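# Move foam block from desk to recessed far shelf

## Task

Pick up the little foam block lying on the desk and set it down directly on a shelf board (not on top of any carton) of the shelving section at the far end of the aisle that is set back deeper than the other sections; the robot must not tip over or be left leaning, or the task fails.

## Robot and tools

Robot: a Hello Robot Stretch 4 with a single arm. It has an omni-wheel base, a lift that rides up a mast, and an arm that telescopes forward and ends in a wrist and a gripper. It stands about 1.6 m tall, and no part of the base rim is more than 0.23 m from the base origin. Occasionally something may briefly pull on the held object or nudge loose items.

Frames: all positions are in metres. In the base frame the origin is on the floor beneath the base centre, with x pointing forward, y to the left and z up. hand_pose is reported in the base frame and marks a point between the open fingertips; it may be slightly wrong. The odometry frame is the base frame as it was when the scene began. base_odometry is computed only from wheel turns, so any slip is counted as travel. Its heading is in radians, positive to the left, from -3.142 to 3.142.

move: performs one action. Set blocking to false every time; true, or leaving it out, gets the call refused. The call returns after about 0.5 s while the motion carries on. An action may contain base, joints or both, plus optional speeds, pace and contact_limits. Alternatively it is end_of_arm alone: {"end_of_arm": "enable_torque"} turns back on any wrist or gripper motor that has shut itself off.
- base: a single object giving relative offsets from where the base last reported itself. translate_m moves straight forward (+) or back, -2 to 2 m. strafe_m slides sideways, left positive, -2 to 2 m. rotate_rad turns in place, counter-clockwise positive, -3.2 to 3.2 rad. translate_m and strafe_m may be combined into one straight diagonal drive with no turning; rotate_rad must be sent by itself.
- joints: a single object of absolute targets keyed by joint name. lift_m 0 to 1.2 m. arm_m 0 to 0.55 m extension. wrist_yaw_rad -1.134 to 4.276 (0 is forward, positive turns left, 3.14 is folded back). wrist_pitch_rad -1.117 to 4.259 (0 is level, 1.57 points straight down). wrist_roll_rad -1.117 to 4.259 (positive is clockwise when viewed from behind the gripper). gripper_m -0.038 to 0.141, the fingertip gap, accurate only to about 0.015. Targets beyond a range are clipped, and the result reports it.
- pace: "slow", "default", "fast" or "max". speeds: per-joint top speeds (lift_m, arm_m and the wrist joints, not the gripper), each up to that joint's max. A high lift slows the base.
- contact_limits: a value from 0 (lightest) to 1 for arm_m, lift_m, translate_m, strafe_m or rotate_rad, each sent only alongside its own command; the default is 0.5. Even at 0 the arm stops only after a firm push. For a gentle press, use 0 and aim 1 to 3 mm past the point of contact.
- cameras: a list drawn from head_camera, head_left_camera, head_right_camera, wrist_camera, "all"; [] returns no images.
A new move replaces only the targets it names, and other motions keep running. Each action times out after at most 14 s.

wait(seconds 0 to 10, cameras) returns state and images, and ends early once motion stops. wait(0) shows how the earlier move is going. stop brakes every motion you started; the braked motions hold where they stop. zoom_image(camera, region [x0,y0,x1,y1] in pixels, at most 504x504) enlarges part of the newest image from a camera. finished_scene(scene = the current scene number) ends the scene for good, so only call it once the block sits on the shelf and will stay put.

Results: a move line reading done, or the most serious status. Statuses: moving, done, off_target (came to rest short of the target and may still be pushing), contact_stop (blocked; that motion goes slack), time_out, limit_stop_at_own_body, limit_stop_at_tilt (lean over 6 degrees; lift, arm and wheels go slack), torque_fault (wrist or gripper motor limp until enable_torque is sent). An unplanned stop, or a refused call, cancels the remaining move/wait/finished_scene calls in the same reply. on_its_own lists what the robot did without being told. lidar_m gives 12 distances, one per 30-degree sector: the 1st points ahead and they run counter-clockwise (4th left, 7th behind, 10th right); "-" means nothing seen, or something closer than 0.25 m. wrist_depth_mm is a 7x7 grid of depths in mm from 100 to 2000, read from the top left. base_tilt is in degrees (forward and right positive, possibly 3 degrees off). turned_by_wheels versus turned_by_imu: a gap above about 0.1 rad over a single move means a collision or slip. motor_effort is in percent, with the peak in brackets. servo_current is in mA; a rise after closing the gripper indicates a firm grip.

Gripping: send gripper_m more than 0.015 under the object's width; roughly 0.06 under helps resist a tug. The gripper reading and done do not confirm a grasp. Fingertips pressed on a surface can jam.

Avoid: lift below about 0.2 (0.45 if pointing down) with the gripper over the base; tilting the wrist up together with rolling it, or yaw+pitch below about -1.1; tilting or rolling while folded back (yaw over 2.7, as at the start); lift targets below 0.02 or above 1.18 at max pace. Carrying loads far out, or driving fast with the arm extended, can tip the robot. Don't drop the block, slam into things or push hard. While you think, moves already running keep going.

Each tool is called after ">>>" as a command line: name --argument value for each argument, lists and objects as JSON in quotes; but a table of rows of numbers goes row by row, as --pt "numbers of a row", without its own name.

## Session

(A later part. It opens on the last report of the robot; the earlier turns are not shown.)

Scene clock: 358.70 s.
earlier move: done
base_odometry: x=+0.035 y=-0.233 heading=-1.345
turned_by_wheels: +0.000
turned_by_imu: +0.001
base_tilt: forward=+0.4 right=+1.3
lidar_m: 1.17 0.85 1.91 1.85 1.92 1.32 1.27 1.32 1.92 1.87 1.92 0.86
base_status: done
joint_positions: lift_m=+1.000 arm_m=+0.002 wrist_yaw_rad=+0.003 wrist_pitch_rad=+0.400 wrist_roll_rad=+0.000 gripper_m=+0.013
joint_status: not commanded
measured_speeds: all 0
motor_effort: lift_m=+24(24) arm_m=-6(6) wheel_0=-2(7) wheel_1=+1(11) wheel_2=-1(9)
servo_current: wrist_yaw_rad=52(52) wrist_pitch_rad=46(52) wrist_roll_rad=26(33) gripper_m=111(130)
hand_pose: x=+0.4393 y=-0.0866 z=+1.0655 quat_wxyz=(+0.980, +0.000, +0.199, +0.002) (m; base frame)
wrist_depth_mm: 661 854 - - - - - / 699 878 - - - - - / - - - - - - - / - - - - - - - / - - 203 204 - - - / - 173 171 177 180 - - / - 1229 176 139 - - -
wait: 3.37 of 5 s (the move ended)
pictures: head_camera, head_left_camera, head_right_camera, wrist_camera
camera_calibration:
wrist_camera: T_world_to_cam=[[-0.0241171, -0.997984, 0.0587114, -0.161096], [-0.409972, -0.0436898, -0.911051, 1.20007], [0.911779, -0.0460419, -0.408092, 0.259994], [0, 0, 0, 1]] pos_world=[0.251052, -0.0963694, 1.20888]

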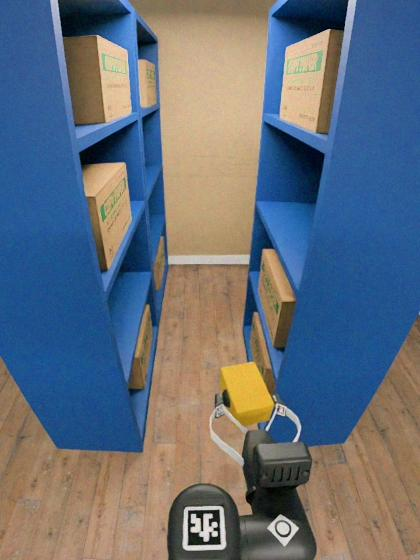

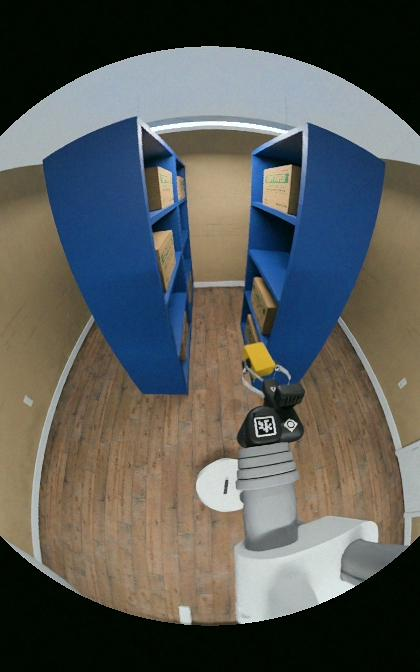

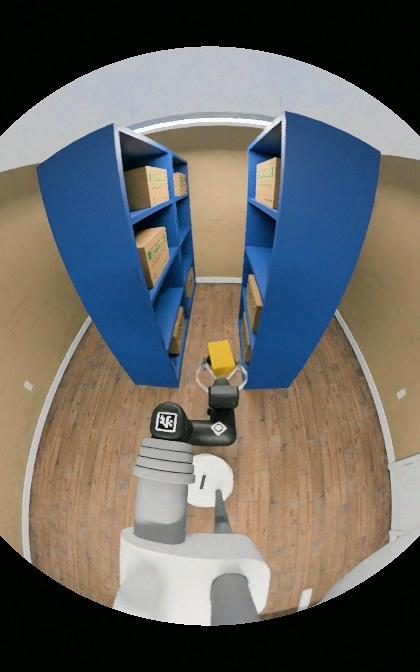

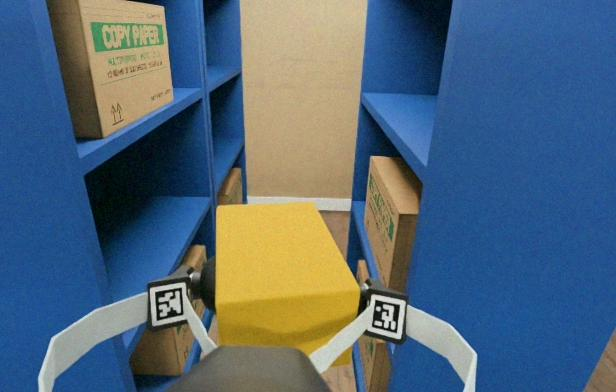

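>>> move --base '{"translate_m": 1.0, "strafe_m": -0.008}' --contact_limits '{"translate_m": 0.3}' --blocking false --cameras '[]'

>>> wait --seconds 5.5 --cameras '["head_camera", "head_right_camera", "head_left_camera"]'

Scene clock: 384.40 s.
move: moving
base_odometry: x=+0.042 y=-0.265 heading=-1.345
turned_by_wheels: +0.000
turned_by_imu: -0.001
base_tilt: forward=+0.3 right=+1.4
lidar_m: 1.16 0.82 1.91 1.83 1.93 1.36 1.30 1.36 1.93 1.86 1.96 0.83
base_status: translate_m moving; strafe_m moving
joint_positions: lift_m=+1.000 arm_m=+0.002 wrist_yaw_rad=+0.003 wrist_pitch_rad=+0.400 wrist_roll_rad=+0.000 gripper_m=+0.013
joint_status: not commanded
measured_speeds: translate_m=+0.123 strafe_m=+0.001 rotate_rad=-0.002 lift_m=+0.000 arm_m=+0.000 wrist_yaw_rad=+0.000 wrist_pitch_rad=+0.000 wrist_roll_rad=+0.000
motor_effort: lift_m=+24(24) arm_m=-6(6) wheel_0=+6(7) wheel_1=+4(7) wheel_2=-9(9)
servo_current: wrist_yaw_rad=33(52) wrist_pitch_rad=39(52) wrist_roll_rad=33(33) gripper_m=130(130)
contact_limits: translate_m 0.3
hand_pose: x=+0.4393 y=-0.0866 z=+1.0655 quat_wxyz=(+0.980, +0.000, +0.199, +0.002) (m; base frame)
wrist_depth_mm: 647 831 - - - - - / 668 831 - - - - - / 699 798 - - - - - / - - - - 1182 - - / - - 211 206 - - - / - 173 173 178 180 - - / - 1205 175 139 - - -
pictures: none
No camera images: "cameras" was empty.

Scene clock: 388.73 s.
earlier move: done
base_odometry: x=+0.251 y=-1.209 heading=-1.345
turned_by_wheels: +0.000
turned_by_imu: -0.002
base_tilt: forward=+0.4 right=+1.3
lidar_m: 1.18 0.41 0.30 0.27 0.30 2.70 3.08 2.43 0.29 0.27 0.29 0.38
base_status: done
joint_positions: lift_m=+1.000 arm_m=+0.002 wrist_yaw_rad=+0.003 wrist_pitch_rad=+0.400 wrist_roll_rad=+0.000 gripper_m=+0.013
joint_status: not commanded
measured_speeds: all 0
motor_effort: lift_m=+23(24) arm_m=-6(6) wheel_0=+1(7) wheel_1=+1(7) wheel_2=+2(10)
servo_current: wrist_yaw_rad=39(52) wrist_pitch_rad=52(59) wrist_roll_rad=26(33) gripper_m=117(137)
contact_limits: translate_m 0.3
hand_pose: x=+0.4393 y=-0.0866 z=+1.0655 quat_wxyz=(+0.980, +0.000, +0.199, +0.002) (m; base frame)
wrist_depth_mm: - - 1308 - - 415 410 / - - 1397 - - 430 436 / - - 1430 - - - - / - - 254 243 - - - / - - 204 205 - - - / - 173 172 177 180 - - / - 1229 175 139 683 - -
wait: 4.33 of 5.5 s (the move ended)
pictures: head_camera, head_left_camera, head_right_camera

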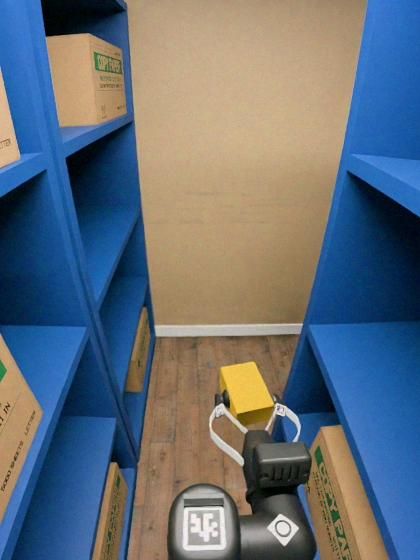

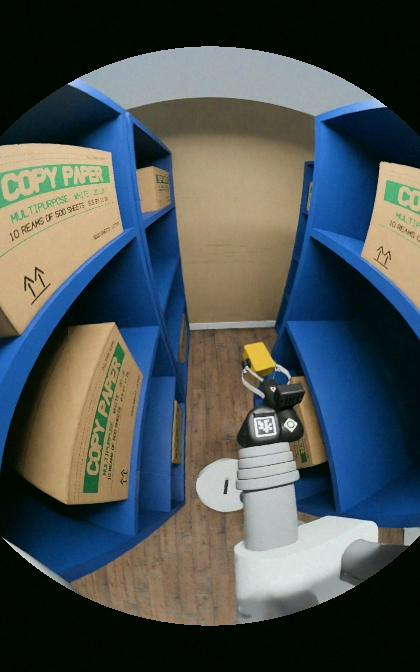

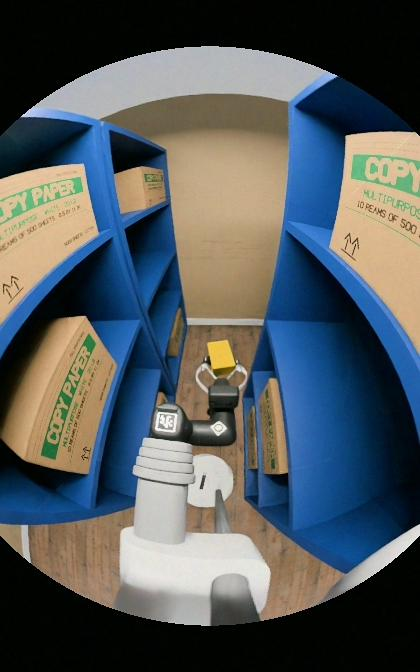

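>>> move --base '{"translate_m": 1.12}' --contact_limits '{"translate_m": 0.3}' --blocking false --cameras '[]'

>>> wait --seconds 6 --cameras '["head_camera", "head_right_camera"]'

Scene clock: 433.17 s.
move: moving
base_odometry: x=+0.258 y=-1.241 heading=-1.345
turned_by_wheels: +0.000
turned_by_imu: -0.001
base_tilt: forward=+0.4 right=+1.5
lidar_m: 1.20 0.45 0.28 0.27 0.29 2.96 3.13 2.49 0.27 0.27 0.30 0.40
base_status: translate_m moving
joint_positions: lift_m=+1.000 arm_m=+0.002 wrist_yaw_rad=+0.003 wrist_pitch_rad=+0.400 wrist_roll_rad=+0.000 gripper_m=+0.013
joint_status: not commanded
measured_speeds: translate_m=+0.124 strafe_m=-0.002 rotate_rad=+0.003 lift_m=+0.000 arm_m=+0.000 wrist_yaw_rad=+0.000 wrist_pitch_rad=+0.000 wrist_roll_rad=+0.000
motor_effort: lift_m=+23(24) arm_m=-6(6) wheel_0=+5(8) wheel_1=+6(6) wheel_2=-10(10)
servo_current: wrist_yaw_rad=33(46) wrist_pitch_rad=46(52) wrist_roll_rad=20(33) gripper_m=124(124)
contact_limits: translate_m 0.3
hand_pose: x=+0.4393 y=-0.0866 z=+1.0655 quat_wxyz=(+0.980, +0.000, +0.199, +0.002) (m; base frame)
wrist_depth_mm: - - - - - 399 392 / - - 1336 - - 424 418 / - - 1464 - - 436 439 / - - 1537 243 - - - / - - 211 204 - - - / - 173 174 178 180 - - / - 1205 175 138 1430 - -
pictures: none
No camera images: "cameras" was empty.

Scene clock: 438.23 s.
earlier move: done
base_odometry: x=+0.502 y=-2.301 heading=-1.345
turned_by_wheels: +0.000
turned_by_imu: -0.002
base_tilt: forward=+0.4 right=+1.4
lidar_m: 0.54 0.42 0.29 0.28 0.28 0.40 1.20 0.47 0.52 0.72 0.75 0.57
base_status: done
joint_positions: lift_m=+1.000 arm_m=+0.002 wrist_yaw_rad=+0.003 wrist_pitch_rad=+0.400 wrist_roll_rad=+0.000 gripper_m=+0.013
joint_status: not commanded
measured_speeds: all 0
motor_effort: lift_m=+23(24) arm_m=-6(6) wheel_0=+2(8) wheel_1=+1(8) wheel_2=+0(11)
servo_current: wrist_yaw_rad=39(46) wrist_pitch_rad=33(52) wrist_roll_rad=26(33) gripper_m=117(130)
contact_limits: translate_m 0.3
hand_pose: x=+0.4393 y=-0.0866 z=+1.0656 quat_wxyz=(+0.980, +0.000, +0.199, +0.002) (m; base frame)
wrist_depth_mm: - - - - - - - / - - - - - - - / - - - - - - - / - - - 243 - - - / - - 203 205 - - - / - 173 173 178 179 - - / - - - 139 - - -
wait: 5.07 of 6 s (the move ended)
pictures: head_camera, head_right_camera

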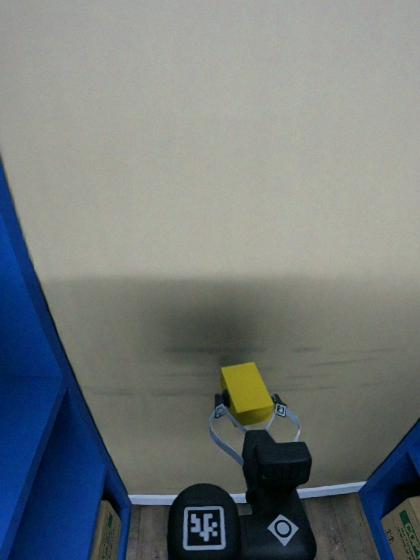

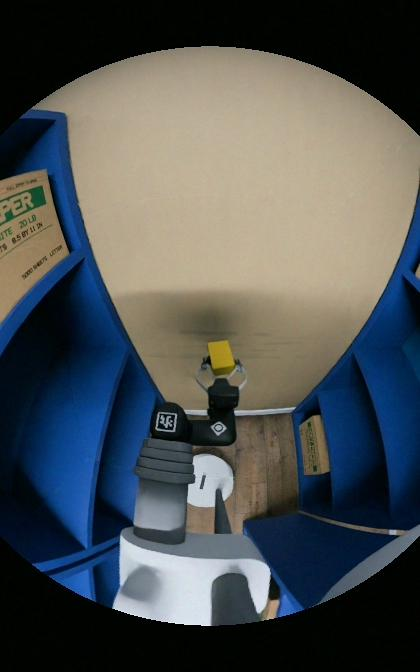

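>>> move --base '{"rotate_rad": -1.593}' --contact_limits '{"rotate_rad": 0.2}' --blocking false --cameras '[]'

>>> wait --seconds 4 --cameras '["head_camera", "wrist_camera"]'

Scene clock: 457.60 s.
move: moving
base_odometry: x=+0.502 y=-2.301 heading=-1.554
turned_by_wheels: -0.209
turned_by_imu: -0.207
base_tilt: forward=+0.3 right=+1.6
lidar_m: 0.55 0.55 0.33 0.28 0.28 0.33 0.69 0.56 0.46 0.72 0.72 0.61
base_status: rotate_rad moving
joint_positions: lift_m=+1.000 arm_m=+0.002 wrist_yaw_rad=+0.003 wrist_pitch_rad=+0.400 wrist_roll_rad=+0.000 gripper_m=+0.013
joint_status: not commanded
measured_speeds: translate_m=-0.001 strafe_m=+0.001 rotate_rad=-0.793 lift_m=+0.000 arm_m=+0.000 wrist_yaw_rad=+0.000 wrist_pitch_rad=+0.000 wrist_roll_rad=+0.000
motor_effort: lift_m=+23(23) arm_m=-6(6) wheel_0=+6(6) wheel_1=+6(7) wheel_2=+6(7)
servo_current: wrist_yaw_rad=39(39) wrist_pitch_rad=52(52) wrist_roll_rad=33(33) gripper_m=117(130)
contact_limits: rotate_rad 0.2
hand_pose: x=+0.4393 y=-0.0866 z=+1.0656 quat_wxyz=(+0.980, +0.000, +0.199, +0.002) (m; base frame)
wrist_depth_mm: - - - - - - - / - - - - - - - / - - - - - - - / - - - 244 - - - / - - 203 204 - - - / - 172 172 177 179 - - / - - - 138 - - -
pictures: none
No camera images: "cameras" was empty.

Scene clock: 459.37 s.
earlier move: done
base_odometry: x=+0.502 y=-2.301 heading=-2.937
turned_by_wheels: -1.383
turned_by_imu: -1.366
base_tilt: forward=+0.3 right=+1.5
lidar_m: 0.71 0.75 0.58 0.54 0.42 0.31 0.30 0.31 0.41 1.12 0.43 0.50
base_status: done
joint_positions: lift_m=+1.000 arm_m=+0.002 wrist_yaw_rad=+0.003 wrist_pitch_rad=+0.400 wrist_roll_rad=+0.000 gripper_m=+0.013
joint_status: not commanded
measured_speeds: all 0
motor_effort: lift_m=+23(23) arm_m=-6(6) wheel_0=+2(7) wheel_1=+2(8) wheel_2=+1(9)
servo_current: wrist_yaw_rad=39(46) wrist_pitch_rad=39(52) wrist_roll_rad=26(33) gripper_m=124(130)
contact_limits: rotate_rad 0.2
hand_pose: x=+0.4393 y=-0.0866 z=+1.0656 quat_wxyz=(+0.980, +0.000, +0.199, +0.002) (m; base frame)
wrist_depth_mm: - - - - - - 366 / 904 - - - - 455 370 / - - - - - 484 368 / - - - 244 - 517 366 / - - 202 204 - 554 366 / - 173 172 177 180 424 366 / - - - 139 707 151 364
wait: 1.77 of 4 s (the move ended)
pictures: head_camera, wrist_camera
camera_calibration:
wrist_camera: T_world_to_cam=[[-0.0241425, -0.997983, 0.0587112, -0.161093], [-0.409974, -0.0436792, -0.911051, 1.2001], [0.911778, -0.0460651, -0.408092, 0.260009], [0, 0, 0, 1]] pos_world=[0.25105, -0.0963713, 1.20892]

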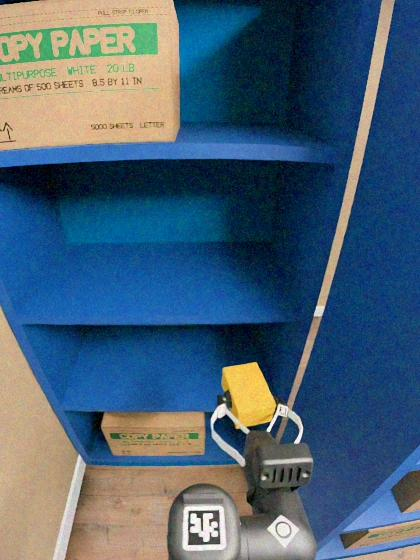

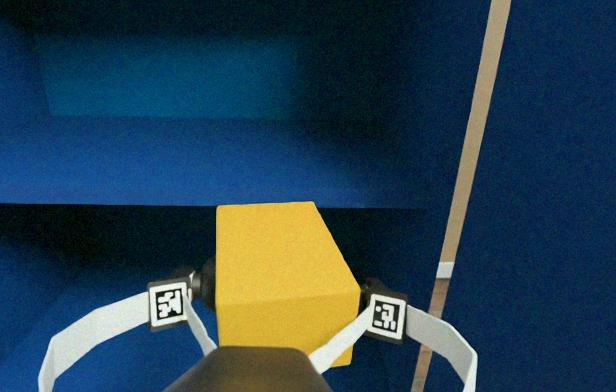

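>>> move --joints '{"arm_m": 0.45}' --speeds '{"arm_m": 0.2}' --contact_limits '{"arm_m": 0.2}' --blocking false --cameras '[]'

>>> wait --seconds 4 --cameras '["head_camera", "wrist_camera"]'

Scene clock: 481.97 s.
move: moving
base_odometry: x=+0.502 y=-2.301 heading=-2.937
turned_by_wheels: +0.000
turned_by_imu: -0.001
base_tilt: forward=+0.3 right=+1.4
lidar_m: 0.71 0.76 0.56 0.54 0.42 0.31 0.28 0.33 0.42 1.14 0.44 0.49
base_status: not commanded
joint_positions: lift_m=+1.000 arm_m=+0.054 wrist_yaw_rad=+0.003 wrist_pitch_rad=+0.400 wrist_roll_rad=+0.000 gripper_m=+0.013
joint_status: arm_m moving
measured_speeds: translate_m=+0.000 strafe_m=+0.000 rotate_rad=+0.000 lift_m=+0.000 arm_m=+0.198 wrist_yaw_rad=+0.000 wrist_pitch_rad=+0.000 wrist_roll_rad=+0.000
motor_effort: lift_m=+23(23) arm_m=+5(10) wheel_0=+2(2) wheel_1=+2(2) wheel_2=+1(1)
servo_current: wrist_yaw_rad=26(46) wrist_pitch_rad=59(59) wrist_roll_rad=26(33) gripper_m=117(130)
contact_limits: arm_m 0.2; rotate_rad 0.2
hand_pose: x=+0.4912 y=-0.0866 z=+1.0656 quat_wxyz=(+0.980, +0.000, +0.199, +0.002) (m; base frame)
wrist_depth_mm: - - - - - - 384 / 866 - - - - - 368 / - - - - - 430 368 / - - - 243 - 488 368 / - - 203 204 - 512 362 / - 173 173 177 179 430 364 / - - - 139 676 421 359
pictures: none
No camera images: "cameras" was empty.

Scene clock: 484.50 s.
earlier move: done
base_odometry: x=+0.502 y=-2.301 heading=-2.937
turned_by_wheels: +0.000
turned_by_imu: -0.001
base_tilt: forward=+0.4 right=+1.6
lidar_m: 0.72 0.76 0.58 0.54 0.43 0.31 0.29 0.30 0.42 1.15 0.44 0.49
base_status: not commanded
joint_positions: lift_m=+1.000 arm_m=+0.450 wrist_yaw_rad=+0.003 wrist_pitch_rad=+0.400 wrist_roll_rad=+0.000 gripper_m=+0.013
joint_status: all done
measured_speeds: all 0
motor_effort: lift_m=+23(23) arm_m=+7(10) wheel_0=+2(2) wheel_1=+2(2) wheel_2=+1(1)
servo_current: wrist_yaw_rad=39(46) wrist_pitch_rad=39(59) wrist_roll_rad=26(33) gripper_m=117(130)
contact_limits: arm_m 0.2; rotate_rad 0.2
hand_pose: x=+0.8865 y=-0.0866 z=+1.0656 quat_wxyz=(+0.980, +0.000, +0.199, +0.002) (m; base frame)
wrist_depth_mm: - - - - - - - / - - - - - - - / - - - - - - - / - - - 243 - - - / - - 204 204 - 394 - / - 172 172 178 180 - - / - - - 139 - - -
wait: 2.53 of 4 s (the move ended)
pictures: head_camera, wrist_camera
camera_calibration:
wrist_camera: T_world_to_cam=[[-0.0241429, -0.997983, 0.0587114, -0.150295], [-0.409973, -0.0436792, -0.911051, 1.38347], [0.911778, -0.0460655, -0.408092, -0.147811], [0, 0, 0, 1]] pos_world=[0.698328, -0.0963714, 1.20892]

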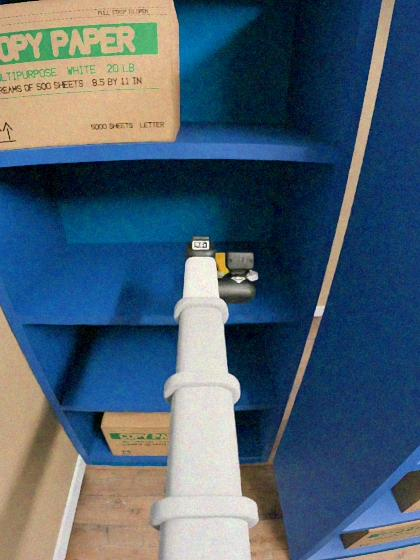

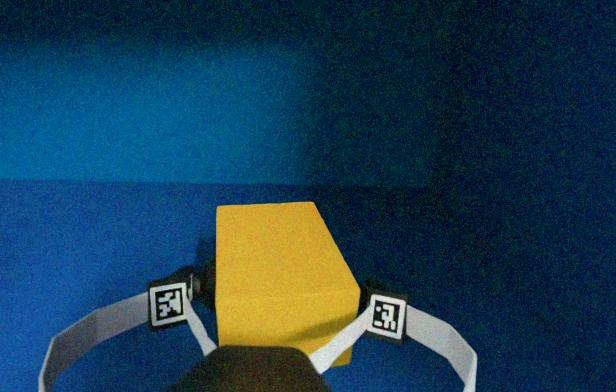

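>>> move --joints '{"lift_m": 0.974}' --speeds '{"lift_m": 0.05}' --contact_limits '{"lift_m": 0.1}' --blocking false --cameras '[]'

>>> wait --seconds 1.5 --cameras '[]'

>>> move --joints '{"lift_m": 0.968}' --speeds '{"lift_m": 0.02}' --contact_limits '{"lift_m": 0.05}' --blocking false --cameras '[]'

>>> wait --seconds 1 --cameras '["wrist_camera"]'

Scene clock: 499.83 s.
move: moving
base_odometry: x=+0.502 y=-2.301 heading=-2.937
turned_by_wheels: +0.000
turned_by_imu: -0.001
base_tilt: forward=+0.3 right=+1.4
lidar_m: 0.72 0.75 0.58 0.53 0.42 0.30 0.28 0.32 0.42 1.12 0.47 0.49
base_status: not commanded
joint_positions: lift_m=+0.979 arm_m=+0.450 wrist_yaw_rad=+0.003 wrist_pitch_rad=+0.400 wrist_roll_rad=+0.000 gripper_m=+0.013
joint_status: lift_m moving
measured_speeds: translate_m=+0.000 strafe_m=+0.000 rotate_rad=+0.000 lift_m=-0.050 arm_m=+0.000 wrist_yaw_rad=+0.000 wrist_pitch_rad=+0.000 wrist_roll_rad=+0.000
motor_effort: lift_m=+15(22) arm_m=+7(7) wheel_0=+2(2) wheel_1=+2(2) wheel_2=+1(1)
servo_current: wrist_yaw_rad=46(46) wrist_pitch_rad=52(65) wrist_roll_rad=33(33) gripper_m=124(130)
contact_limits: arm_m 0.2; lift_m 0.1; rotate_rad 0.2
hand_pose: x=+0.8865 y=-0.0866 z=+1.0449 quat_wxyz=(+0.980, +0.000, +0.199, +0.002) (m; base frame)
wrist_depth_mm: - - - - - - - / - - - - - - - / - - - - - - - / - - - 244 - - - / - - 203 204 - 362 - / - 173 172 176 180 - - / - - - 139 - - -
pictures: none
No camera images: "cameras" was empty.

Scene clock: 500.30 s.
earlier move: done
base_odometry: x=+0.502 y=-2.301 heading=-2.937
turned_by_wheels: +0.000
turned_by_imu: +0.000
base_tilt: forward=+0.3 right=+1.4
lidar_m: 0.72 0.75 0.57 0.54 0.43 0.32 0.29 0.32 0.42 1.14 0.44 0.49
base_status: not commanded
joint_positions: lift_m=+0.974 arm_m=+0.450 wrist_yaw_rad=+0.003 wrist_pitch_rad=+0.400 wrist_roll_rad=+0.000 gripper_m=+0.013
joint_status: all done
measured_speeds: all 0
motor_effort: lift_m=+14(22) arm_m=+7(7) wheel_0=+2(2) wheel_1=+2(2) wheel_2=+1(1)
servo_current: wrist_yaw_rad=39(46) wrist_pitch_rad=46(65) wrist_roll_rad=26(33) gripper_m=124(130)
contact_limits: arm_m 0.2; lift_m 0.1; rotate_rad 0.2
hand_pose: x=+0.8865 y=-0.0866 z=+1.0403 quat_wxyz=(+0.980, +0.000, +0.199, +0.002) (m; base frame)
wrist_depth_mm: - - - - - - - / - - - - - - - / - - - - - - - / - - - 243 - - - / - - 203 205 - - - / - 173 172 178 180 - 278 / - - - 139 - - -
wait: 0.47 of 1.5 s (the move ended)
pictures: none
No camera images: "cameras" was empty.

Scene clock: 500.80 s.
move: moving
base_odometry: x=+0.502 y=-2.301 heading=-2.937
turned_by_wheels: +0.000
turned_by_imu: +0.000
base_tilt: forward=+0.3 right=+1.3
lidar_m: 0.71 0.76 0.59 0.54 0.40 0.31 0.28 0.31 0.42 1.14 0.45 0.48
base_status: not commanded
joint_positions: lift_m=+0.968 arm_m=+0.450 wrist_yaw_rad=+0.003 wrist_pitch_rad=+0.400 wrist_roll_rad=+0.000 gripper_m=+0.013
joint_status: lift_m moving
measured_speeds: all 0
motor_effort: lift_m=+15(16) arm_m=+7(7) wheel_0=+2(2) wheel_1=+2(2) wheel_2=+1(1)
servo_current: wrist_yaw_rad=39(46) wrist_pitch_rad=46(46) wrist_roll_rad=20(33) gripper_m=124(130)
contact_limits: arm_m 0.2; lift_m 0.05; rotate_rad 0.2
hand_pose: x=+0.8865 y=-0.0866 z=+1.0343 quat_wxyz=(+0.980, +0.000, +0.199, +0.002) (m; base frame)
wrist_depth_mm: - - - - - - - / - - - - - - - / - - - - - - - / - - - 243 - - - / - - 203 204 - - - / - 173 172 177 179 - - / - - - 139 - - -
pictures: none
No camera images: "cameras" was empty.

Scene clock: 500.93 s.
earlier move: done
base_odometry: x=+0.502 y=-2.301 heading=-2.937
turned_by_wheels: +0.000
turned_by_imu: +0.000
base_tilt: forward=+0.3 right=+1.4
lidar_m: 0.72 0.75 0.58 0.55 0.43 0.31 0.29 0.31 0.42 1.13 0.45 0.49
base_status: not commanded
joint_positions: lift_m=+0.968 arm_m=+0.450 wrist_yaw_rad=+0.003 wrist_pitch_rad=+0.400 wrist_roll_rad=+0.000 gripper_m=+0.013
joint_status: all done
measured_speeds: all 0
motor_effort: lift_m=+15(16) arm_m=+7(7) wheel_0=+2(2) wheel_1=+2(2) wheel_2=+1(1)
servo_current: wrist_yaw_rad=39(46) wrist_pitch_rad=33(46) wrist_roll_rad=33(33) gripper_m=124(130)
contact_limits: arm_m 0.2; lift_m 0.05; rotate_rad 0.2
hand_pose: x=+0.8865 y=-0.0866 z=+1.0343 quat_wxyz=(+0.980, +0.000, +0.199, +0.002) (m; base frame)
wrist_depth_mm: - - - - - - - / - - - - - - - / - - - - - - - / - - - 244 - - - / - - 202 204 - - - / - 173 173 177 179 - - / - - - 138 - - -
wait: 0.13 of 1 s (the move ended)
pictures: wrist_camera
camera_calibration:
wrist_camera: T_world_to_cam=[[-0.0241429, -0.997983, 0.0587112, -0.148457], [-0.409973, -0.043679, -0.911051, 1.35497], [0.911778, -0.0460655, -0.408092, -0.16058], [0, 0, 0, 1]] pos_world=[0.698331, -0.0963714, 1.17763]

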